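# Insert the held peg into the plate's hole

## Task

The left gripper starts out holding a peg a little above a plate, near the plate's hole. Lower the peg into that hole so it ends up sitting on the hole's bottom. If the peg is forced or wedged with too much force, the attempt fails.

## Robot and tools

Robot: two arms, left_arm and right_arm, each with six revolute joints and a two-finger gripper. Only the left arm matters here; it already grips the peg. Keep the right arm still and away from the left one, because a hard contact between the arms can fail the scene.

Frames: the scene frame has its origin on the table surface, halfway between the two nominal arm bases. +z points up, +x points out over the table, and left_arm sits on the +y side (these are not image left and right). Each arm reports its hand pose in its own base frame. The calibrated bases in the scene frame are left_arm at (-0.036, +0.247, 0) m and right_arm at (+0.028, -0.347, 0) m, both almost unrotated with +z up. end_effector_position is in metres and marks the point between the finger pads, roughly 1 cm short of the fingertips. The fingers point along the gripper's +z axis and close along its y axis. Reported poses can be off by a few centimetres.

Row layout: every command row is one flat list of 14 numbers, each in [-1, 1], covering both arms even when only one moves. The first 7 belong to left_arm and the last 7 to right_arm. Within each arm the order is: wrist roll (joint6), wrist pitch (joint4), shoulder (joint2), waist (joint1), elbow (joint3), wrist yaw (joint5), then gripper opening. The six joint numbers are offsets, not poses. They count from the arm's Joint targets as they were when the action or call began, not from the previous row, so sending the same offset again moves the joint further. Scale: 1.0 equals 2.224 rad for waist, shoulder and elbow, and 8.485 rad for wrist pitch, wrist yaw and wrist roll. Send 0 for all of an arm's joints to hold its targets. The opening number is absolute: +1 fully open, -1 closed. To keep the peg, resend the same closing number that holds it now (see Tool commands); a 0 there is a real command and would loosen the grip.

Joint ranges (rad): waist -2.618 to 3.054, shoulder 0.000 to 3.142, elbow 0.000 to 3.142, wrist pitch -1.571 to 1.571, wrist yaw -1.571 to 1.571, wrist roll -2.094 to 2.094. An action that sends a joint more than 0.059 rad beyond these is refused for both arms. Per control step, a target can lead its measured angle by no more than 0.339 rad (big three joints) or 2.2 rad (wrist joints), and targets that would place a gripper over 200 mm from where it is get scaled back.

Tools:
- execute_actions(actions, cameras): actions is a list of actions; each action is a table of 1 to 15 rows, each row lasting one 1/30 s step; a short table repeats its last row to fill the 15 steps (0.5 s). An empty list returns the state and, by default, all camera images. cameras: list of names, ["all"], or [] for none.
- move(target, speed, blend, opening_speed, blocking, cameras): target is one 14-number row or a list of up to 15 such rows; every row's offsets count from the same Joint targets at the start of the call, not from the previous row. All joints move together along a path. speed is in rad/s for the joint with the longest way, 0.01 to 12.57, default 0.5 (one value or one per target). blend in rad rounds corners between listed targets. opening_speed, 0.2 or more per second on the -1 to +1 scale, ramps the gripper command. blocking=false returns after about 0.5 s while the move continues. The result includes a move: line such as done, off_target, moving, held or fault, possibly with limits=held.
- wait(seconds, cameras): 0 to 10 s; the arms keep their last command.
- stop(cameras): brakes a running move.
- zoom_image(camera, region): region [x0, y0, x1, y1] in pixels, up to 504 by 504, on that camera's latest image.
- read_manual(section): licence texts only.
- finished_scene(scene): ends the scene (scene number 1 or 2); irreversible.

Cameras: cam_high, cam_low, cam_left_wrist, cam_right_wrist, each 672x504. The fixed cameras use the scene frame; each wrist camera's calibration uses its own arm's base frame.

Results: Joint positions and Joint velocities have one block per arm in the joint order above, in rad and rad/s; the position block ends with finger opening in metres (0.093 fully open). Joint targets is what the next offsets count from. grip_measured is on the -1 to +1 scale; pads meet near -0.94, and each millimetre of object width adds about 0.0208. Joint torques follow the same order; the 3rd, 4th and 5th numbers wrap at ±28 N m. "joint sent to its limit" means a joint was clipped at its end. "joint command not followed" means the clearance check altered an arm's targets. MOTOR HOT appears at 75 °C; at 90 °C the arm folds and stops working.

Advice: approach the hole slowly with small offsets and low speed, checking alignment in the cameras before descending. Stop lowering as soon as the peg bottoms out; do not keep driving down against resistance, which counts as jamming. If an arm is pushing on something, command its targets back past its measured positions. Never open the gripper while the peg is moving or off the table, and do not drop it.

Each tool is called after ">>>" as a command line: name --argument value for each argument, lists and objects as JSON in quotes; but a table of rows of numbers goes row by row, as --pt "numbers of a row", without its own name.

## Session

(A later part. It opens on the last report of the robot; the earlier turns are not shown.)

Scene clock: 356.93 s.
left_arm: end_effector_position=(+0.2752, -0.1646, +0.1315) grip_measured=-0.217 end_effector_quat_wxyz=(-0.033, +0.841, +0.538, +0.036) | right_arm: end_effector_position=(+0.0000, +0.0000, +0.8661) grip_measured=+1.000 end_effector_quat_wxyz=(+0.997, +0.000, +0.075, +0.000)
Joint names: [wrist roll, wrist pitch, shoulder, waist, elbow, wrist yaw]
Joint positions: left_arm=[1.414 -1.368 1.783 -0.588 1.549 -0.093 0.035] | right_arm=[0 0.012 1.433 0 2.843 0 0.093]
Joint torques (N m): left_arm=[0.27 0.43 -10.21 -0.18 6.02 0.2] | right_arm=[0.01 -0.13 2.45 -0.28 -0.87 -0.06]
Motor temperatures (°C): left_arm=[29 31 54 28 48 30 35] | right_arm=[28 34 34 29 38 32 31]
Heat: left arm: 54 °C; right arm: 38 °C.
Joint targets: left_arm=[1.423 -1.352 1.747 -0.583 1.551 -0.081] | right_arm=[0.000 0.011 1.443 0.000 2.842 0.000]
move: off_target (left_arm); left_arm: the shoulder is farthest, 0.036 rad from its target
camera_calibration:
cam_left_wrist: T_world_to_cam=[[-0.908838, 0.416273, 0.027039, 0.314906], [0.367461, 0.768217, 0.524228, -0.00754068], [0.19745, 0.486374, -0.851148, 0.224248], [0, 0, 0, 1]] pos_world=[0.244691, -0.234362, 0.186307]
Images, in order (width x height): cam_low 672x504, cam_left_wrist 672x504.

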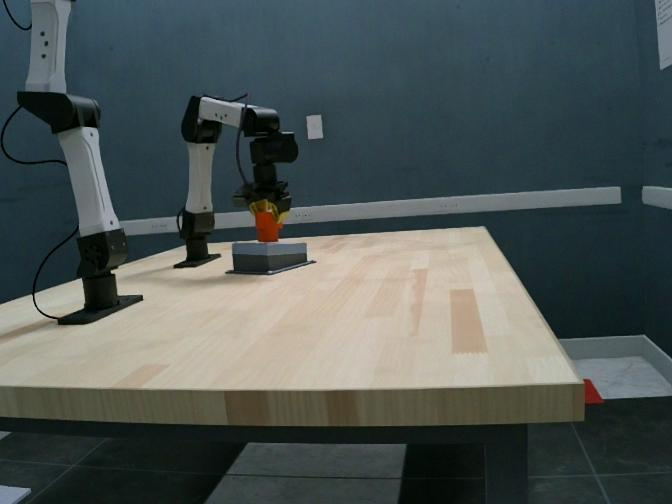

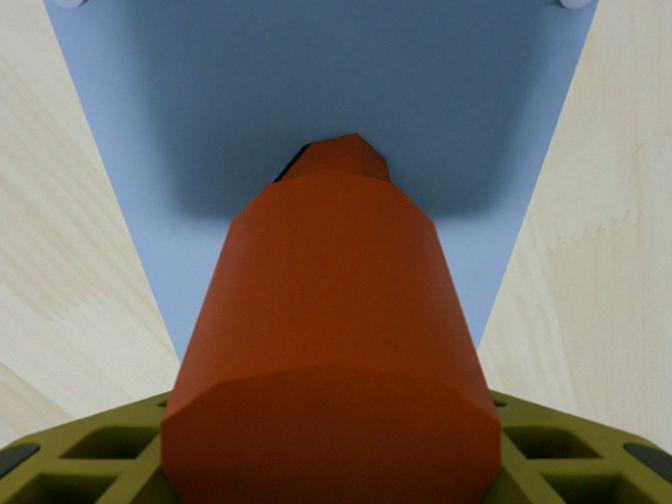

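>>> move --target '[0.00071,0.00083,-0.00405,0.0027,-0.00171,0,-0.921165,0,0,0,0,0,0,1.0]' --speed 0.05 --cameras '["cam_left_wrist","cam_low"]'

>>> zoom_image --camera "cam_left_wrist" --region '[265, 125, 345, 190]'

>>> zoom_image --camera "cam_left_wrist" --region '[335, 125, 415, 190]'

>>> zoom_image --camera "cam_low" --region '[250, 222, 286, 252]'

Scene clock: 414.53 s.
left_arm: end_effector_position=(+0.2774, -0.1639, +0.1315) grip_measured=-0.217 end_effector_quat_wxyz=(-0.030, +0.841, +0.539, +0.037) | right_arm: end_effector_position=(+0.0000, +0.0000, +0.8661) grip_measured=+1.000 end_effector_quat_wxyz=(+0.997, +0.000, +0.075, +0.000)
Joint names: [wrist roll, wrist pitch, shoulder, waist, elbow, wrist yaw]
Joint positions: left_arm=[1.419 -1.362 1.783 -0.582 1.549 -0.092 0.035] | right_arm=[0 0.012 1.433 0 2.843 0 0.093]
Joint torques (N m): left_arm=[0.24 0.44 -11.22 -0.05 5.75 0.14] | right_arm=[-0.02 -0.12 2.18 -0.31 -1.05 -0.02]
Motor temperatures (°C): left_arm=[29 31 58 28 46 30 35] | right_arm=[28 32 33 28 37 32 31]
Heat: left arm: 58 °C; right arm: 37 °C.
Joint targets: left_arm=[1.429 -1.345 1.738 -0.577 1.547 -0.081] | right_arm=[0.000 0.011 1.443 0.000 2.842 0.000]
move: off_target (left_arm); left_arm: the shoulder is farthest, 0.045 rad from its target
camera_calibration:
cam_left_wrist: T_world_to_cam=[[-0.909284, 0.415634, 0.0212103, 0.317507], [0.364453, 0.770637, 0.522773, -0.00741334], [0.200937, 0.48308, -0.852208, 0.222103], [0, 0, 0, 1]] pos_world=[0.246777, -0.233548, 0.186419]
Images, in order (width x height): cam_low 672x504, cam_left_wrist 672x504.

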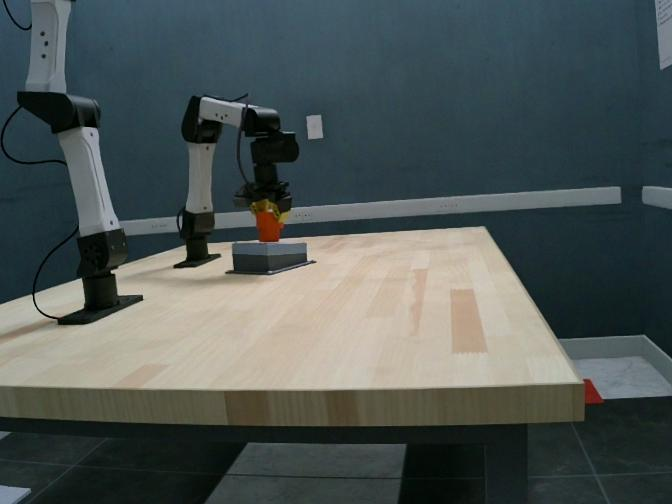

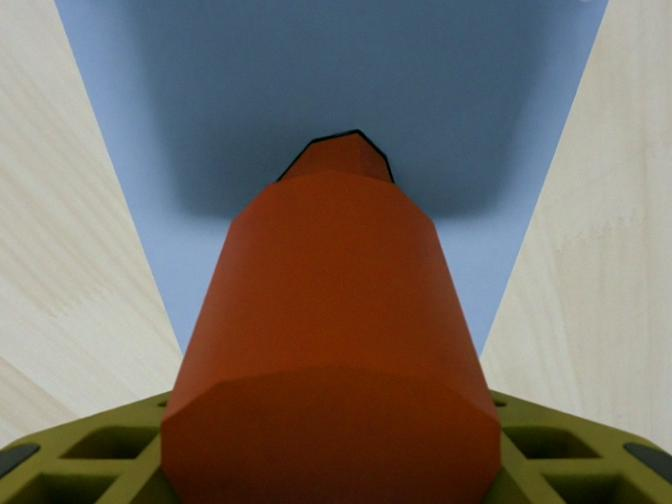

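Scaled by 6.300 from the camera's 672x504 image, which has a finer 960x720 frame.

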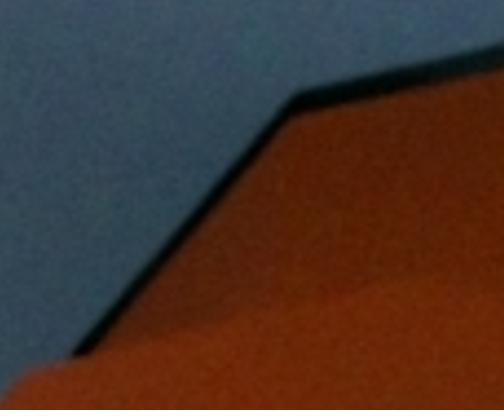

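Scaled by 6.300 from the camera's 672x504 image, which has a finer 960x720 frame.

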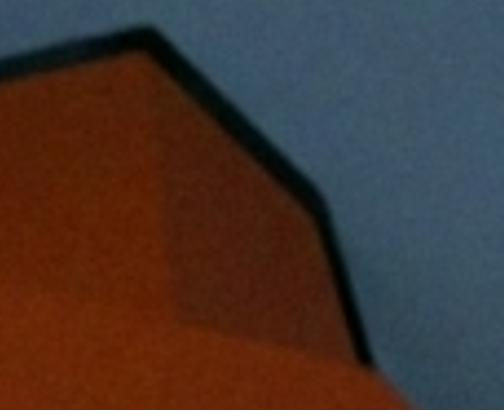

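Scaled by 14.000 from the camera's 672x504 image, which has a finer 960x720 frame.

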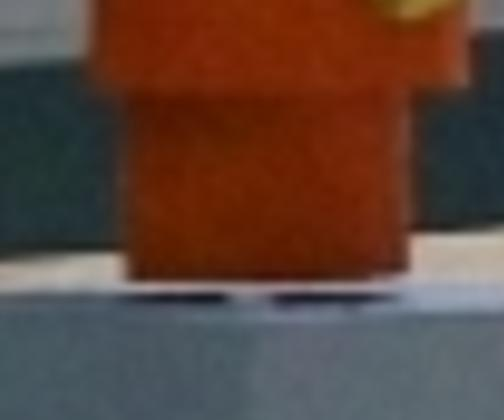

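>>> move --target '[0,0.00035,0,0,-0.00315,0,-0.921165,0,0,0,0,0,0,1.0]' --speed 0.03 --cameras '["cam_left_wrist","cam_low"]'

>>> zoom_image --camera "cam_left_wrist" --region '[265, 125, 345, 190]'

>>> zoom_image --camera "cam_left_wrist" --region '[335, 125, 415, 190]'

>>> zoom_image --camera "cam_low" --region '[250, 222, 286, 252]'

Scene clock: 441.27 s.
left_arm: end_effector_position=(+0.2761, -0.1630, +0.1290) grip_measured=-0.217 end_effector_quat_wxyz=(-0.033, +0.841, +0.539, +0.036) | right_arm: end_effector_position=(+0.0000, +0.0000, +0.8661) grip_measured=+1.000 end_effector_quat_wxyz=(+0.997, +0.000, +0.075, +0.000)
Joint names: [wrist roll, wrist pitch, shoulder, waist, elbow, wrist yaw]
Joint positions: left_arm=[1.419 -1.358 1.783 -0.582 1.539 -0.092 0.035] | right_arm=[0 0.012 1.433 0 2.843 0 0.093]
Joint torques (N m): left_arm=[0.24 0.47 -10.77 -0.1 5.86 0.18] | right_arm=[0.04 -0.13 2.45 0.08 -0.68 0.03]
Motor temperatures (°C): left_arm=[29 31 60 28 45 30 35] | right_arm=[28 32 33 28 37 32 31]
Heat: left arm: 60 °C; right arm: 37 °C.
Joint targets: left_arm=[1.429 -1.342 1.738 -0.577 1.540 -0.081] | right_arm=[0.000 0.011 1.443 0.000 2.842 0.000]
move: off_target (left_arm); left_arm: the shoulder is farthest, 0.045 rad from its target
camera_calibration:
cam_left_wrist: T_world_to_cam=[[-0.90901, 0.415856, 0.0276693, 0.315088], [0.367572, 0.768632, 0.523542, -0.00761027], [0.19645, 0.486075, -0.851551, 0.221528], [0, 0, 0, 1]] pos_world=[0.245696, -0.232861, 0.183908]
Images, in order (width x height): cam_low 672x504, cam_left_wrist 672x504.

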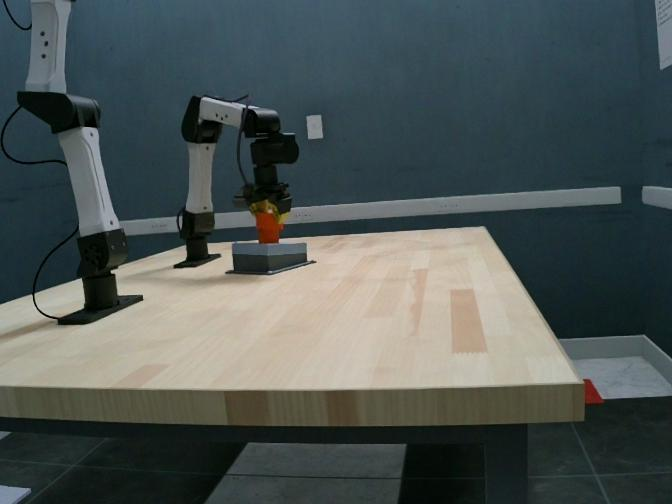

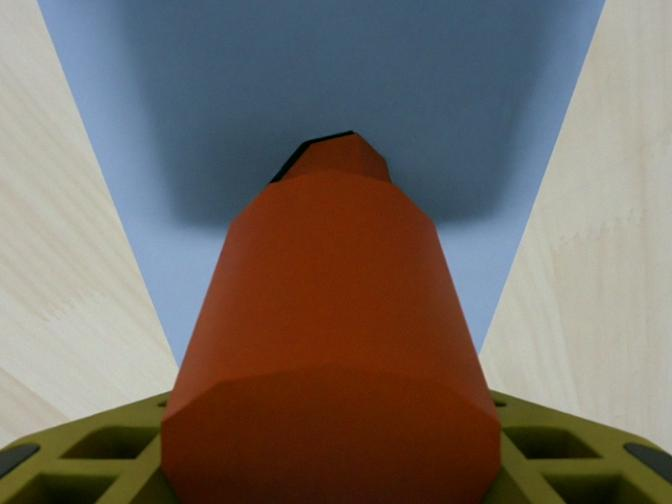

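Scaled by 6.300 from the camera's 672x504 image, which has a finer 960x720 frame.

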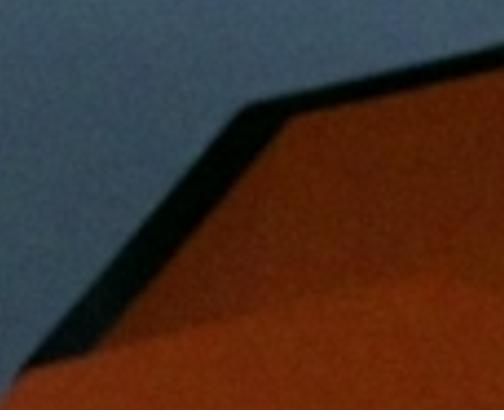

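Scaled by 6.300 from the camera's 672x504 image, which has a finer 960x720 frame.

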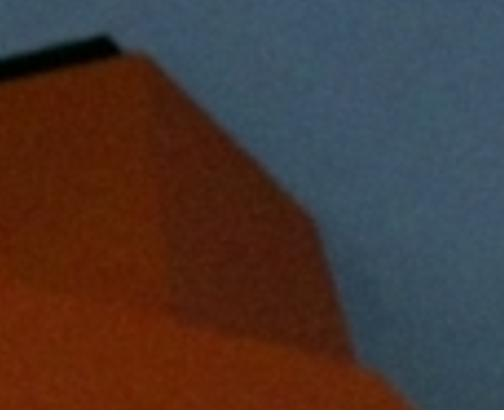

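Scaled by 14.000 from the camera's 672x504 image, which has a finer 960x720 frame.

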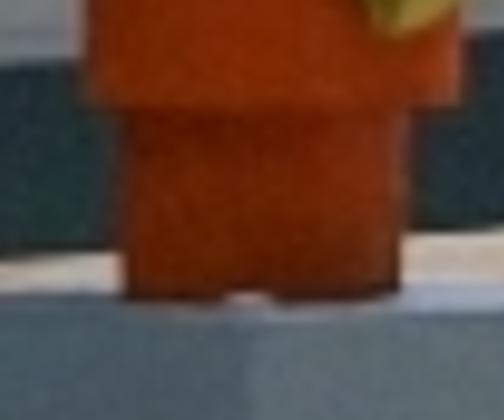

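>>> move --target '[0,0.00085,0,0,0,0,-0.921165,0,0,0,0,0,0,1.0]' --speed 0.03 --cameras '["cam_left_wrist","cam_low"]'

>>> zoom_image --camera "cam_left_wrist" --region '[265, 125, 345, 190]'

>>> zoom_image --camera "cam_left_wrist" --region '[335, 125, 415, 190]'

>>> zoom_image --camera "cam_low" --region '[250, 222, 286, 252]'

Scene clock: 457.47 s.
left_arm: end_effector_position=(+0.2775, -0.1639, +0.1290) grip_measured=-0.217 end_effector_quat_wxyz=(-0.030, +0.841, +0.539, +0.037) | right_arm: end_effector_position=(+0.0000, +0.0000, +0.8661) grip_measured=+1.000 end_effector_quat_wxyz=(+0.997, +0.000, +0.075, +0.000)
Joint names: [wrist roll, wrist pitch, shoulder, waist, elbow, wrist yaw]
Joint positions: left_arm=[1.419 -1.351 1.783 -0.582 1.539 -0.092 0.035] | right_arm=[0 0.012 1.433 0 2.843 0 0.093]
Joint torques (N m): left_arm=[0.26 0.46 -10.82 -0.34 5.94 0.2] | right_arm=[0.02 -0.16 2.36 -0.17 -1.11 -0.08]
Motor temperatures (°C): left_arm=[29 31 61 28 46 30 35] | right_arm=[28 32 33 28 37 32 31]
Heat: left arm: 61 °C; right arm: 37 °C.
Joint targets: left_arm=[1.429 -1.335 1.738 -0.577 1.540 -0.081] | right_arm=[0.000 0.011 1.443 0.000 2.842 0.000]
move: off_target (left_arm); left_arm: the shoulder is farthest, 0.045 rad from its target
camera_calibration:
cam_left_wrist: T_world_to_cam=[[-0.909153, 0.415941, 0.0208394, 0.317665], [0.364563, 0.770666, 0.522655, -0.00610551], [0.201333, 0.48277, -0.85229, 0.219819], [0, 0, 0, 1]] pos_world=[0.246775, -0.233547, 0.18392]
Images, in order (width x height): cam_low 672x504, cam_left_wrist 672x504.

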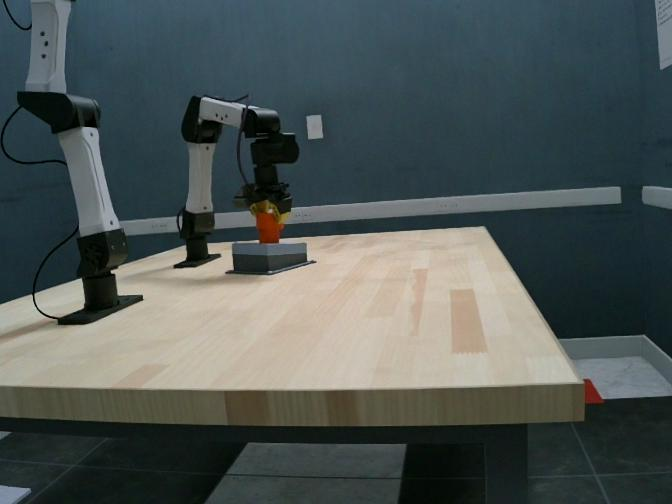

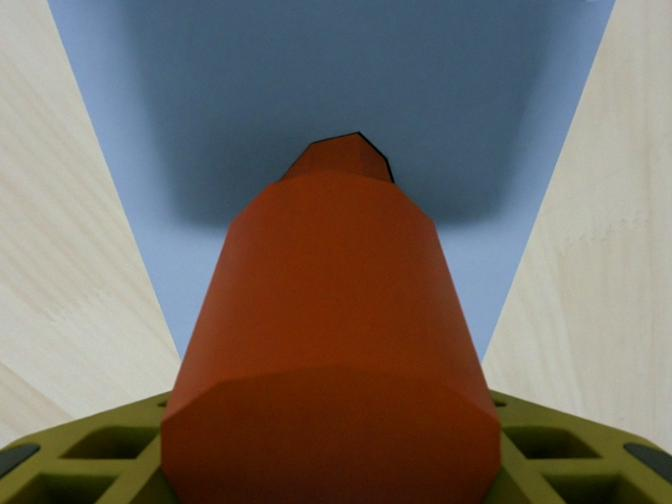

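Scaled by 6.300 from the camera's 672x504 image, which has a finer 960x720 frame.

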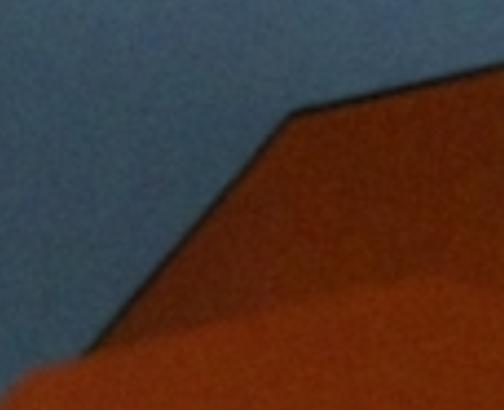

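Scaled by 6.300 from the camera's 672x504 image, which has a finer 960x720 frame.

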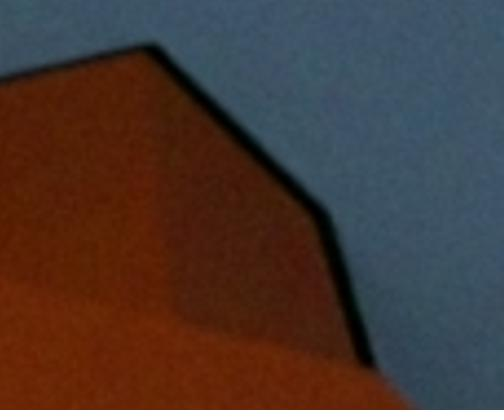

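Scaled by 14.000 from the camera's 672x504 image, which has a finer 960x720 frame.

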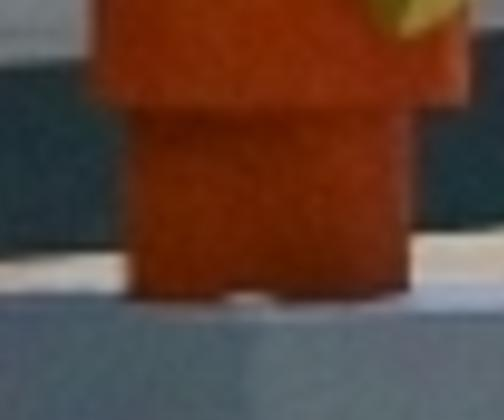

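>>> move --target '[0,0.00136,0,-0.00225,-0.0054,0,-0.921165,0,0,0,0,0,0,1.0]' --speed 0.05 --cameras '["cam_left_wrist","cam_low"]'

>>> zoom_image --camera "cam_left_wrist" --region '[265, 125, 345, 190]'

>>> zoom_image --camera "cam_left_wrist" --region '[335, 125, 415, 190]'

>>> zoom_image --camera "cam_low" --region '[250, 222, 286, 252]'

Scene clock: 468.10 s.
left_arm: end_effector_position=(+0.2778, -0.1641, +0.1285) grip_measured=-0.217 end_effector_quat_wxyz=(-0.027, +0.841, +0.539, +0.038) | right_arm: end_effector_position=(+0.0000, +0.0000, +0.8661) grip_measured=+1.000 end_effector_quat_wxyz=(+0.997, +0.000, +0.075, +0.000)
Joint names: [wrist roll, wrist pitch, shoulder, waist, elbow, wrist yaw]
Joint positions: left_arm=[1.42 -1.343 1.779 -0.582 1.532 -0.092 0.035] | right_arm=[0 0.012 1.433 0 2.843 0 0.093]
Joint torques (N m): left_arm=[0.24 0.51 -10.86 -0.55 5.49 0.12] | right_arm=[-0.01 -0.13 2.66 -0.2 -0.76 -0.01]
Motor temperatures (°C): left_arm=[29 31 62 28 46 30 35] | right_arm=[28 31 33 28 36 32 31]
Heat: left arm: 62 °C; right arm: 36 °C.
Joint targets: left_arm=[1.429 -1.323 1.738 -0.582 1.528 -0.081] | right_arm=[0.000 0.011 1.443 0.000 2.842 0.000]
move: off_target (left_arm); left_arm: the shoulder is farthest, 0.041 rad from its target
camera_calibration:
cam_left_wrist: T_world_to_cam=[[-0.90907, 0.416362, 0.0153003, 0.318837], [0.362426, 0.772126, 0.521986, -0.00494846], [0.205521, 0.480067, -0.852817, 0.217895], [0, 0, 0, 1]] pos_world=[0.246857, -0.233535, 0.18353]
Images, in order (width x height): cam_low 672x504, cam_left_wrist 672x504.

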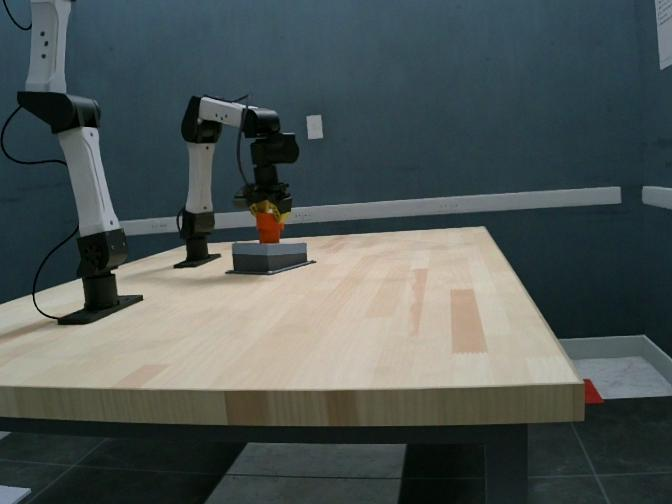

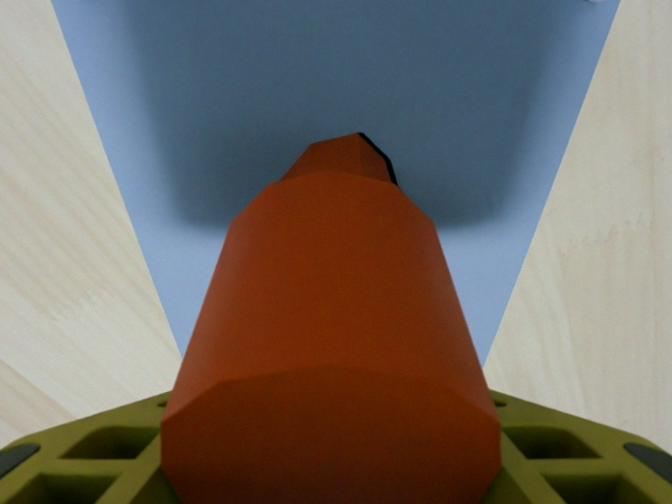

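Scaled by 6.300 from the camera's 672x504 image, which has a finer 960x720 frame.

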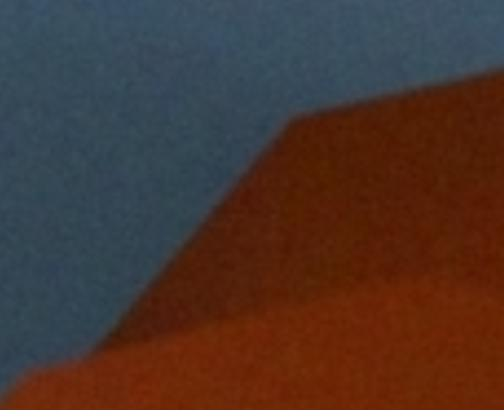

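Scaled by 6.300 from the camera's 672x504 image, which has a finer 960x720 frame.

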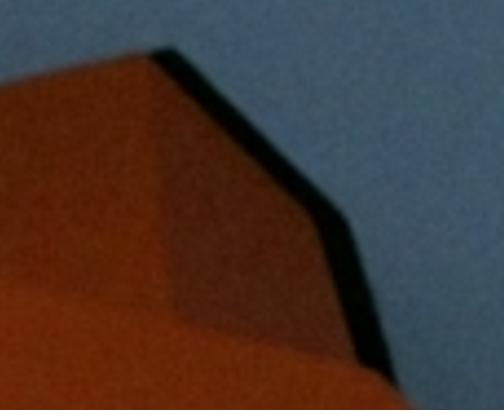

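Scaled by 14.000 from the camera's 672x504 image, which has a finer 960x720 frame.

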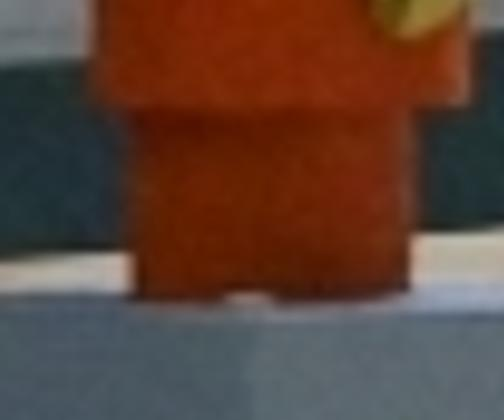

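>>> move --target '[0,0,0,0,-0.0027,0,-0.921165,0,0,0,0,0,0,1.0]' --speed 0.05 --cameras '["cam_left_wrist"]'

>>> zoom_image --camera "cam_left_wrist" --region '[265, 120, 415, 200]'

Scene clock: 472.80 s.
left_arm: end_effector_position=(+0.2777, -0.1641, +0.1283) grip_measured=-0.217 end_effector_quat_wxyz=(-0.026, +0.841, +0.539, +0.039) | right_arm: end_effector_position=(+0.0000, +0.0000, +0.8661) grip_measured=+1.000 end_effector_quat_wxyz=(+0.997, +0.000, +0.075, +0.000)
Joint names: [wrist roll, wrist pitch, shoulder, waist, elbow, wrist yaw]
Joint positions: left_arm=[1.42 -1.339 1.777 -0.582 1.529 -0.092 0.035] | right_arm=[0 0.012 1.433 0 2.843 0 0.093]
Joint torques (N m): left_arm=[0.27 0.53 -10.33 -0.84 5.39 0.16] | right_arm=[0.04 -0.11 2.56 -0.4 -0.85 0.02]
Motor temperatures (°C): left_arm=[29 31 62 28 46 30 35] | right_arm=[28 31 33 28 36 32 31]
Heat: left arm: 62 °C; right arm: 36 °C.
Joint targets: left_arm=[1.429 -1.323 1.738 -0.582 1.522 -0.081] | right_arm=[0.000 0.011 1.443 0.000 2.842 0.000]
move: off_target (left_arm); left_arm: the shoulder is farthest, 0.039 rad from its target
camera_calibration:
cam_left_wrist: T_world_to_cam=[[-0.909085, 0.416407, 0.0130392, 0.318947], [0.361526, 0.772943, 0.521401, -0.00429742], [0.207036, 0.478711, -0.853212, 0.217124], [0, 0, 0, 1]] pos_world=[0.24655, -0.23343, 0.183335]
Images, in order (width x height): cam_left_wrist 672x504.

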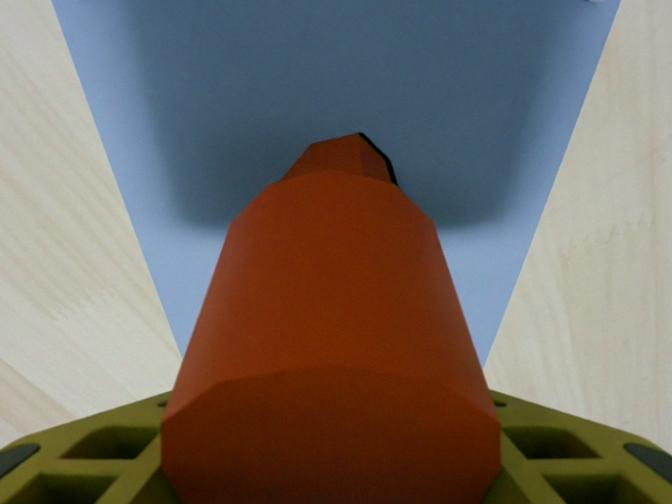

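Scaled by 3.360 from the camera's 672x504 image, which has a finer 960x720 frame.

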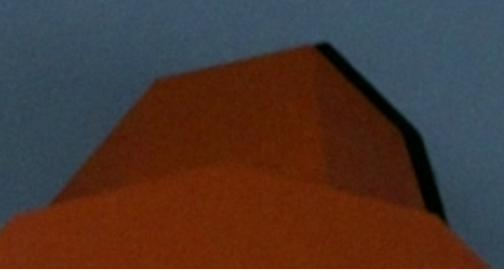

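>>> move --target '[0,-0.00625,0.0108,0,0.02743,0,-0.921165,0,0,0,0,0,0,1.0]' --speed 0.1 --cameras '["cam_left_wrist"]'

>>> zoom_image --camera "cam_left_wrist" --region '[265, 120, 415, 200]'

Scene clock: 489.33 s.
left_arm: end_effector_position=(+0.2784, -0.1646, +0.1339) grip_measured=-0.217 end_effector_quat_wxyz=(-0.024, +0.841, +0.539, +0.039) | right_arm: end_effector_position=(+0.0000, +0.0000, +0.8661) grip_measured=+1.000 end_effector_quat_wxyz=(+0.997, +0.000, +0.075, +0.000)
Joint names: [wrist roll, wrist pitch, shoulder, waist, elbow, wrist yaw]
Joint positions: left_arm=[1.42 -1.357 1.776 -0.582 1.55 -0.092 0.035] | right_arm=[0 0.012 1.433 0 2.843 0 0.093]
Joint torques (N m): left_arm=[0.22 0.13 -8.64 -0.77 8.51 0.14] | right_arm=[-0.03 -0.07 2.58 0.13 -0.83 -0.02]
Motor temperatures (°C): left_arm=[29 31 65 28 46 30 35] | right_arm=[28 31 33 28 36 32 31]
Heat: left arm: 65 °C; right arm: 36 °C.
Joint targets: left_arm=[1.429 -1.376 1.762 -0.582 1.583 -0.081] | right_arm=[0.000 0.011 1.443 0.000 2.842 0.000]
move: done
camera_calibration:
cam_left_wrist: T_world_to_cam=[[-0.909125, 0.416429, 0.00892303, 0.320362], [0.359706, 0.774128, 0.5209, -0.00636084], [0.21001, 0.476773, -0.853571, 0.220938], [0, 0, 0, 1]] pos_world=[0.247138, -0.233821, 0.189041]
Images, in order (width x height): cam_left_wrist 672x504.

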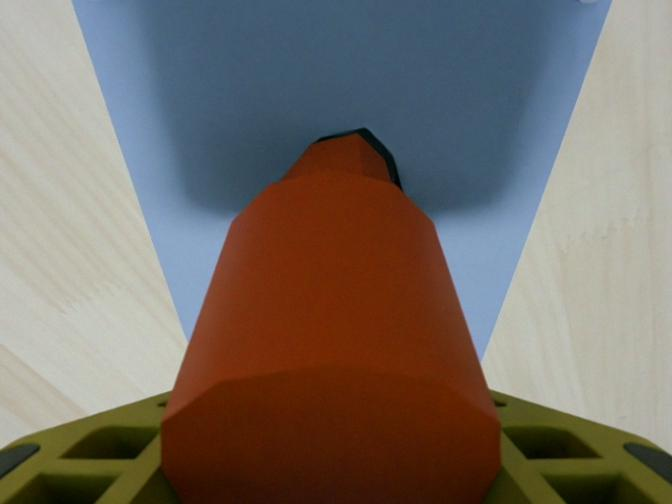

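Scaled by 3.360 from the camera's 672x504 image, which has a finer 960x720 frame.

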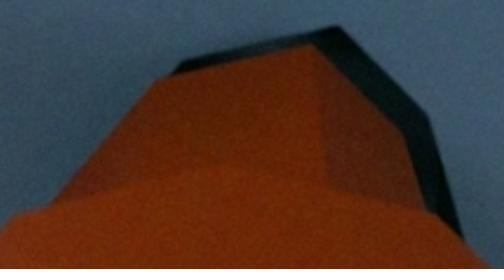

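>>> move --target '[0,0.00711,0.0045,0,-0.02855,0,-0.921165,0,0,0,0,0,0,1.0]' --speed 0.08 --cameras '["cam_left_wrist","cam_low"]'

>>> zoom_image --camera "cam_left_wrist" --region '[265, 120, 415, 200]'

>>> zoom_image --camera "cam_low" --region '[250, 222, 286, 252]'

Scene clock: 501.47 s.
left_arm: end_effector_position=(+0.2759, -0.1636, +0.1278) grip_measured=-0.217 end_effector_quat_wxyz=(-0.029, +0.842, +0.538, +0.036) | right_arm: end_effector_position=(+0.0000, +0.0000, +0.8661) grip_measured=+1.000 end_effector_quat_wxyz=(+0.997, +0.000, +0.075, +0.000)
Joint names: [wrist roll, wrist pitch, shoulder, waist, elbow, wrist yaw]
Joint positions: left_arm=[1.421 -1.344 1.776 -0.582 1.526 -0.088 0.035] | right_arm=[0 0.012 1.433 0 2.843 0 0.093]
Joint torques (N m): left_arm=[0.23 0.64 -7.62 -0.65 5.29 0.03] | right_arm=[0.01 -0.06 2.51 -0.06 -0.95 -0.05]
Motor temperatures (°C): left_arm=[29 31 64 28 48 30 35] | right_arm=[28 31 33 28 36 32 31]
Heat: left arm: 64 °C; right arm: 36 °C.
Joint targets: left_arm=[1.429 -1.316 1.772 -0.582 1.519 -0.081] | right_arm=[0.000 0.011 1.443 0.000 2.842 0.000]
move: done
camera_calibration:
cam_left_wrist: T_world_to_cam=[[-0.908381, 0.417638, 0.0205333, 0.316145], [0.366636, 0.771916, 0.519349, -0.00510564], [0.20105, 0.479295, -0.854315, 0.218738], [0, 0, 0, 1]] pos_world=[0.245074, -0.232933, 0.183032]
Images, in order (width x height): cam_low 672x504, cam_left_wrist 672x504.

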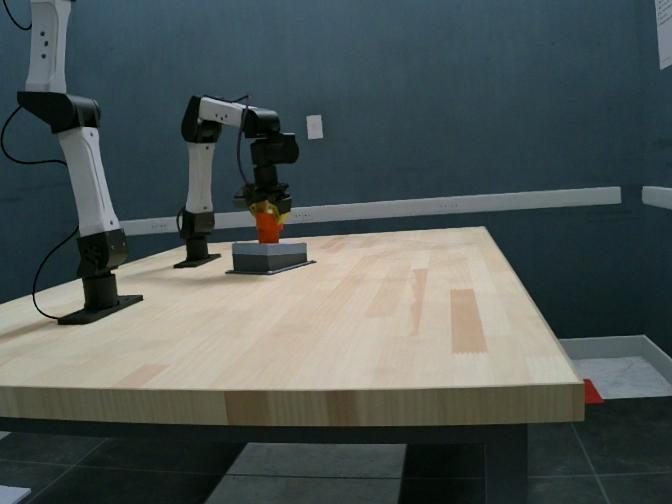

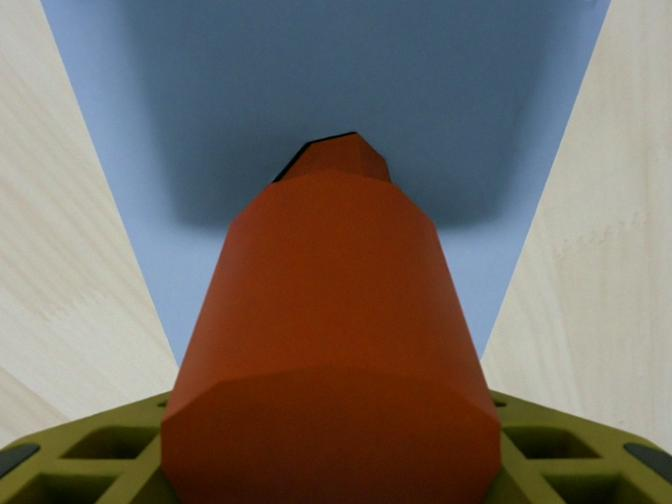

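Scaled by 3.360 from the camera's 672x504 image, which has a finer 960x720 frame.

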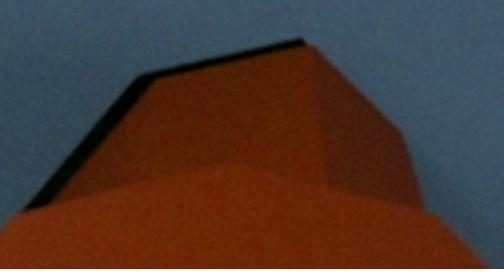

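Scaled by 14.000 from the camera's 672x504 image, which has a finer 960x720 frame.

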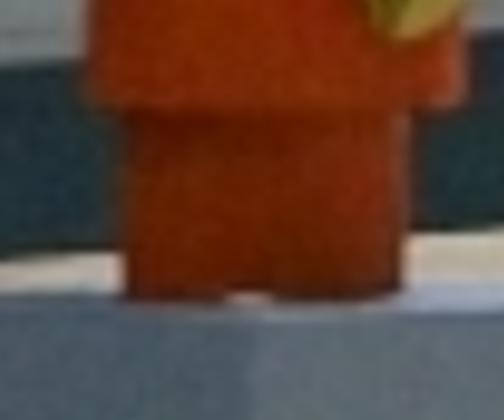

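>>> move --target '[0,0.0012,0,0,0,0,-0.921165,0,0,0,0,0,0,1.0]' --speed 0.02 --cameras '["cam_left_wrist"]'

>>> zoom_image --camera "cam_left_wrist" --region '[265, 120, 415, 200]'

Scene clock: 505.10 s.
left_arm: end_effector_position=(+0.2760, -0.1638, +0.1278) grip_measured=-0.217 end_effector_quat_wxyz=(-0.028, +0.842, +0.538, +0.036) | right_arm: end_effector_position=(+0.0000, +0.0000, +0.8661) grip_measured=+1.000 end_effector_quat_wxyz=(+0.997, +0.000, +0.075, +0.000)
Joint names: [wrist roll, wrist pitch, shoulder, waist, elbow, wrist yaw]
Joint positions: left_arm=[1.421 -1.344 1.776 -0.582 1.526 -0.088 0.035] | right_arm=[0 0.012 1.433 0 2.843 0 0.093]
Joint torques (N m): left_arm=[0.21 0.77 -7.8 -0.65 5.15 0.12] | right_arm=[0.02 -0.1 2.7 -0.14 -0.99 -0.01]
Motor temperatures (°C): left_arm=[29 31 64 28 48 30 35] | right_arm=[28 31 33 28 36 32 31]
Heat: left arm: 64 °C; right arm: 36 °C.
Joint targets: left_arm=[1.429 -1.306 1.772 -0.582 1.519 -0.081] | right_arm=[0.000 0.011 1.443 0.000 2.842 0.000]
move: off_target (left_arm); left_arm: the wrist pitch is farthest, 0.038 rad from its target
camera_calibration:
cam_left_wrist: T_world_to_cam=[[-0.908374, 0.41769, 0.0197912, 0.31646], [0.366436, 0.772324, 0.518884, -0.00481358], [0.201448, 0.478593, -0.854615, 0.218694], [0, 0, 0, 1]] pos_world=[0.245173, -0.23313, 0.183134]
Images, in order (width x height): cam_left_wrist 672x504.

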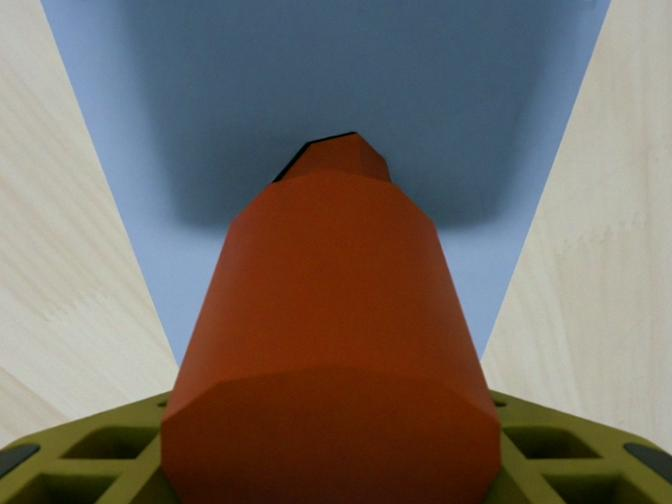

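Scaled by 3.360 from the camera's 672x504 image, which has a finer 960x720 frame.

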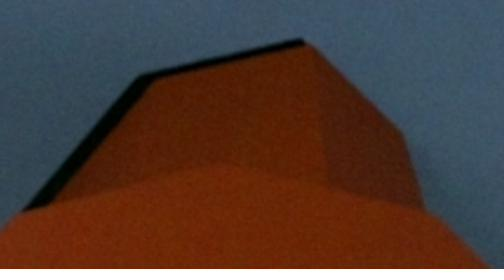

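>>> move --target '[0,0.0014,0,0,0,0,-0.921165,0,0,0,0,0,0,1.0]' --speed 0.02

>>> move --target '[0,0.001,0,0,0,0,-0.921165,0,0,0,0,0,0,1.0]' --speed 0.02 --cameras '["cam_left_wrist"]'

>>> zoom_image --camera "cam_left_wrist" --region '[265, 120, 415, 200]'

Scene clock: 510.60 s.
left_arm: end_effector_position=(+0.2773, -0.1647, +0.1254) grip_measured=-0.217 end_effector_quat_wxyz=(-0.025, +0.842, +0.538, +0.037) | right_arm: end_effector_position=(+0.0000, +0.0000, +0.8661) grip_measured=+1.000 end_effector_quat_wxyz=(+0.997, +0.000, +0.075, +0.000)
Joint names: [wrist roll, wrist pitch, shoulder, waist, elbow, wrist yaw]
Joint positions: left_arm=[1.423 -1.327 1.776 -0.582 1.517 -0.088 0.035] | right_arm=[0 0.012 1.433 0 2.843 0 0.093]
Joint torques (N m): left_arm=[0.22 0.7 -7.84 -0.58 6.05 0.13] | right_arm=[0.02 -0.13 2.58 -0.08 -0.8 0]
Motor temperatures (°C): left_arm=[29 31 63 28 47 30 35] | right_arm=[28 31 33 28 36 32 31]
Heat: left arm: 63 °C; right arm: 36 °C.
Joint targets: left_arm=[1.429 -1.294 1.772 -0.582 1.519 -0.081] | right_arm=[0.000 0.011 1.443 0.000 2.842 0.000]
move: done

Scene clock: 511.30 s.
left_arm: end_effector_position=(+0.2774, -0.1647, +0.1253) grip_measured=-0.217 end_effector_quat_wxyz=(-0.025, +0.842, +0.538, +0.037) | right_arm: end_effector_position=(+0.0000, +0.0000, +0.8661) grip_measured=+1.000 end_effector_quat_wxyz=(+0.997, +0.000, +0.075, +0.000)
Joint names: [wrist roll, wrist pitch, shoulder, waist, elbow, wrist yaw]
Joint positions: left_arm=[1.423 -1.326 1.776 -0.582 1.516 -0.088 0.035] | right_arm=[0 0.012 1.433 0 2.843 0 0.093]
Joint torques (N m): left_arm=[0.22 0.74 -7.57 -0.54 6.17 0.17] | right_arm=[0.01 -0.09 2.39 -0.06 -0.69 -0.03]
Motor temperatures (°C): left_arm=[29 31 63 28 47 30 35] | right_arm=[28 31 33 28 36 32 31]
Heat: left arm: 63 °C; right arm: 36 °C.
Joint targets: left_arm=[1.429 -1.286 1.772 -0.582 1.520 -0.081] | right_arm=[0.000 0.011 1.443 0.000 2.842 0.000]
move: off_target (left_arm); left_arm: the wrist pitch is farthest, 0.041 rad from its target
camera_calibration:
cam_left_wrist: T_world_to_cam=[[-0.907829, 0.419146, 0.0127599, 0.319206], [0.364548, 0.773805, 0.518006, -0.00249386], [0.207247, 0.474913, -0.855282, 0.214464], [0, 0, 0, 1]] pos_world=[0.246246, -0.233716, 0.180646]
Images, in order (width x height): cam_left_wrist 672x504.

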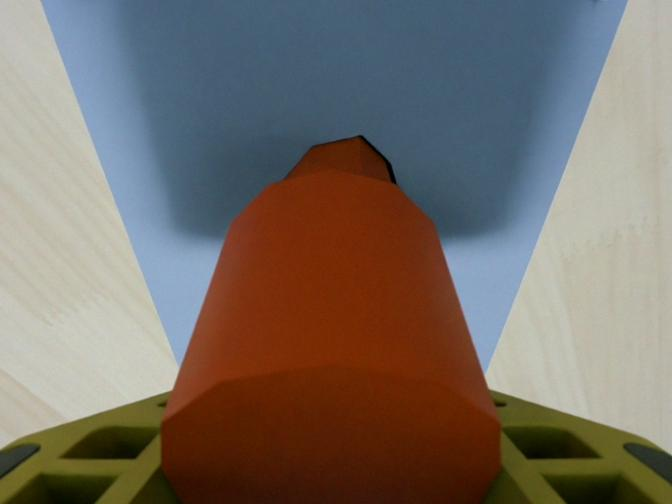

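Scaled by 3.360 from the camera's 672x504 image, which has a finer 960x720 frame.

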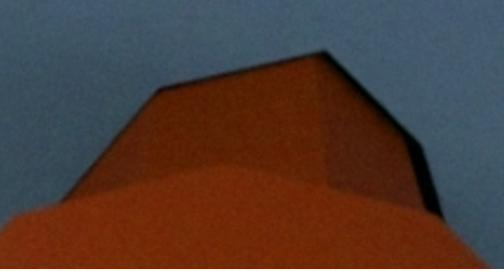

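>>> move --target '[-0.0007,0.00146,0,-0.00405,-0.0155,0,-0.921165,0,0,0,0,0,0,1.0]' --speed 0.05 --cameras '["cam_left_wrist","cam_low"]'

>>> zoom_image --camera "cam_left_wrist" --region '[265, 120, 415, 200]'

>>> zoom_image --camera "cam_low" --region '[250, 222, 286, 252]'

Scene clock: 524.10 s.
left_arm: end_effector_position=(+0.2766, -0.1657, +0.1170) grip_measured=-0.217 end_effector_quat_wxyz=(-0.025, +0.843, +0.536, +0.037) | right_arm: end_effector_position=(+0.0000, +0.0000, +0.8661) grip_measured=+1.000 end_effector_quat_wxyz=(+0.997, +0.000, +0.075, +0.000)
Joint names: [wrist roll, wrist pitch, shoulder, waist, elbow, wrist yaw]
Joint positions: left_arm=[1.423 -1.293 1.776 -0.585 1.484 -0.088 0.035] | right_arm=[0 0.012 1.433 0 2.843 0 0.093]
Joint torques (N m): left_arm=[0.18 0.54 -7.73 -1.05 5.82 0.08] | right_arm=[-0.02 -0.13 2.54 -0.28 -0.83 0]
Motor temperatures (°C): left_arm=[29 31 61 28 47 30 35] | right_arm=[28 31 33 28 36 32 31]
Heat: left arm: 61 °C; right arm: 36 °C.
Joint targets: left_arm=[1.423 -1.273 1.772 -0.591 1.485 -0.081] | right_arm=[0.000 0.011 1.443 0.000 2.842 0.000]
move: done
camera_calibration:
cam_left_wrist: T_world_to_cam=[[-0.90625, 0.42256, 0.0124121, 0.319152], [0.367306, 0.772534, 0.517954, 0.00194119], [0.209278, 0.473955, -0.855318, 0.207307], [0, 0, 0, 1]] pos_world=[0.245134, -0.234615, 0.172347]
Images, in order (width x height): cam_low 672x504, cam_left_wrist 672x504.

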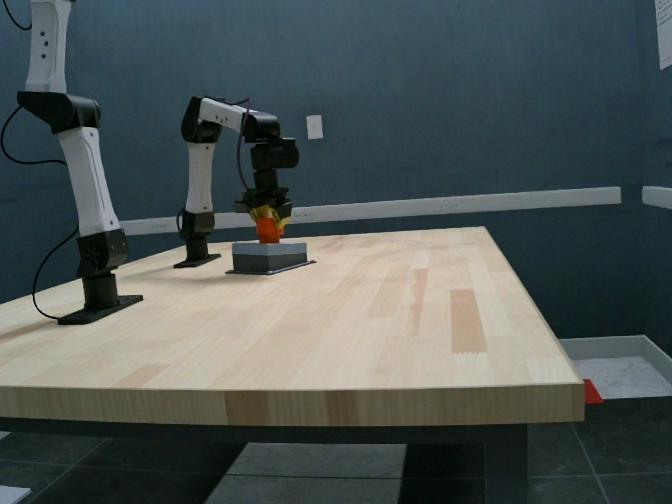

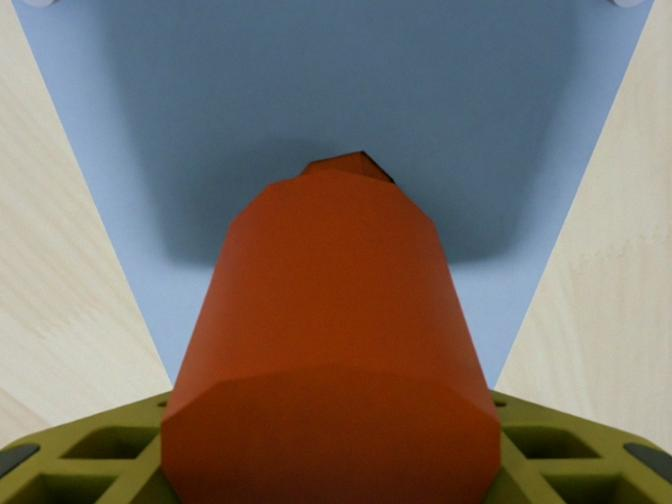

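Scaled by 3.360 from the camera's 672x504 image, which has a finer 960x720 frame.

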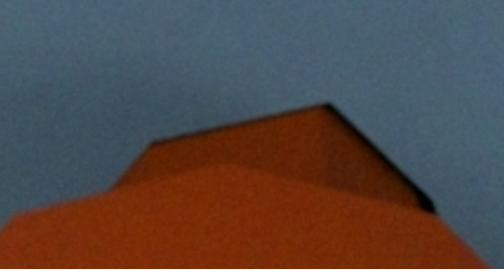

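Scaled by 14.000 from the camera's 672x504 image, which has a finer 960x720 frame.

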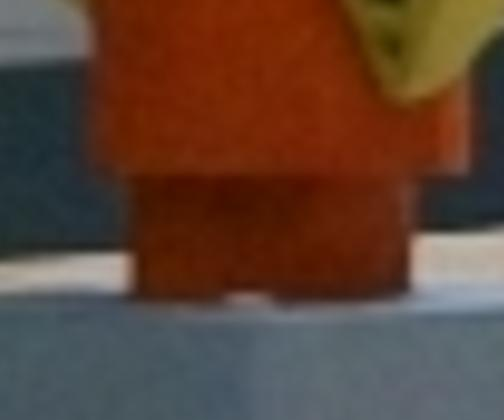

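>>> move --target '[-0.00035,0.00247,0.00854,-0.0009,-0.01084,0,-0.921165,0,0,0,0,0,0,1.0]' --speed 0.04 --cameras '["cam_left_wrist","cam_low"]'

>>> zoom_image --camera "cam_left_wrist" --region '[265, 120, 415, 200]'

>>> zoom_image --camera "cam_low" --region '[250, 222, 286, 252]'

Scene clock: 531.10 s.
left_arm: end_effector_position=(+0.2760, -0.1659, +0.1088) grip_measured=-0.217 end_effector_quat_wxyz=(-0.028, +0.844, +0.535, +0.036) | right_arm: end_effector_position=(+0.0000, +0.0000, +0.8661) grip_measured=+1.000 end_effector_quat_wxyz=(+0.997, +0.000, +0.075, +0.000)
Joint names: [wrist roll, wrist pitch, shoulder, waist, elbow, wrist yaw]
Joint positions: left_arm=[1.423 -1.269 1.783 -0.587 1.459 -0.088 0.035] | right_arm=[0 0.012 1.433 0 2.843 0 0.093]
Joint torques (N m): left_arm=[0.08 0.5 -6.78 -1.1 5.86 0.14] | right_arm=[0.02 -0.12 2.55 -0.2 -0.79 -0.05]
Motor temperatures (°C): left_arm=[29 31 61 28 47 30 35] | right_arm=[28 31 33 28 36 32 31]
Heat: left arm: 61 °C; right arm: 36 °C.
Joint targets: left_arm=[1.420 -1.252 1.791 -0.592 1.461 -0.081] | right_arm=[0.000 0.011 1.443 0.000 2.842 0.000]
move: done
camera_calibration:
cam_left_wrist: T_world_to_cam=[[-0.905357, 0.424217, 0.0192121, 0.318044], [0.371735, 0.769857, 0.51878, 0.00484381], [0.205285, 0.476823, -0.854692, 0.20213], [0, 0, 0, 1]] pos_world=[0.244649, -0.235029, 0.164135]
Images, in order (width x height): cam_low 672x504, cam_left_wrist 672x504.

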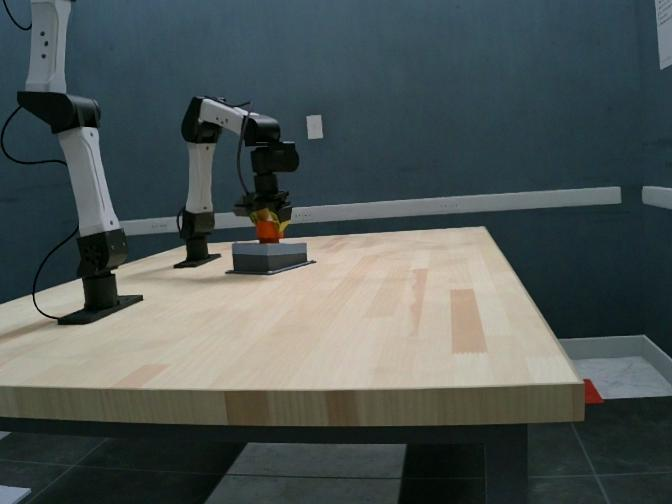

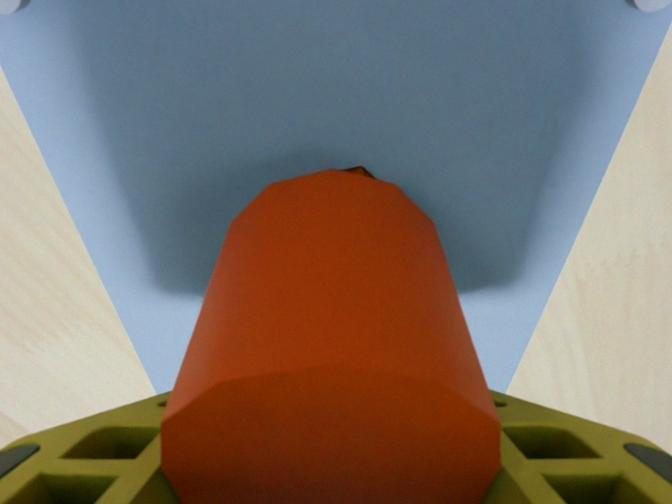

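Scaled by 3.360 from the camera's 672x504 image, which has a finer 960x720 frame.

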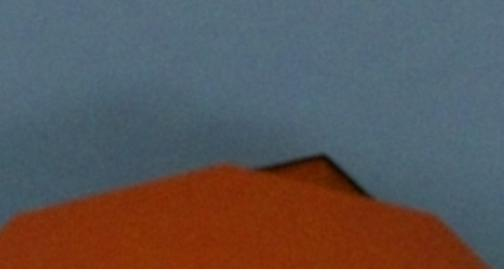

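Scaled by 14.000 from the camera's 672x504 image, which has a finer 960x720 frame.

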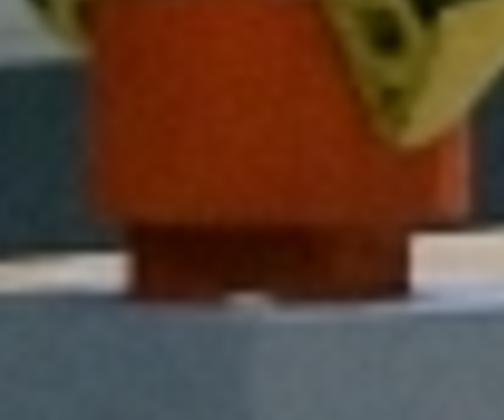

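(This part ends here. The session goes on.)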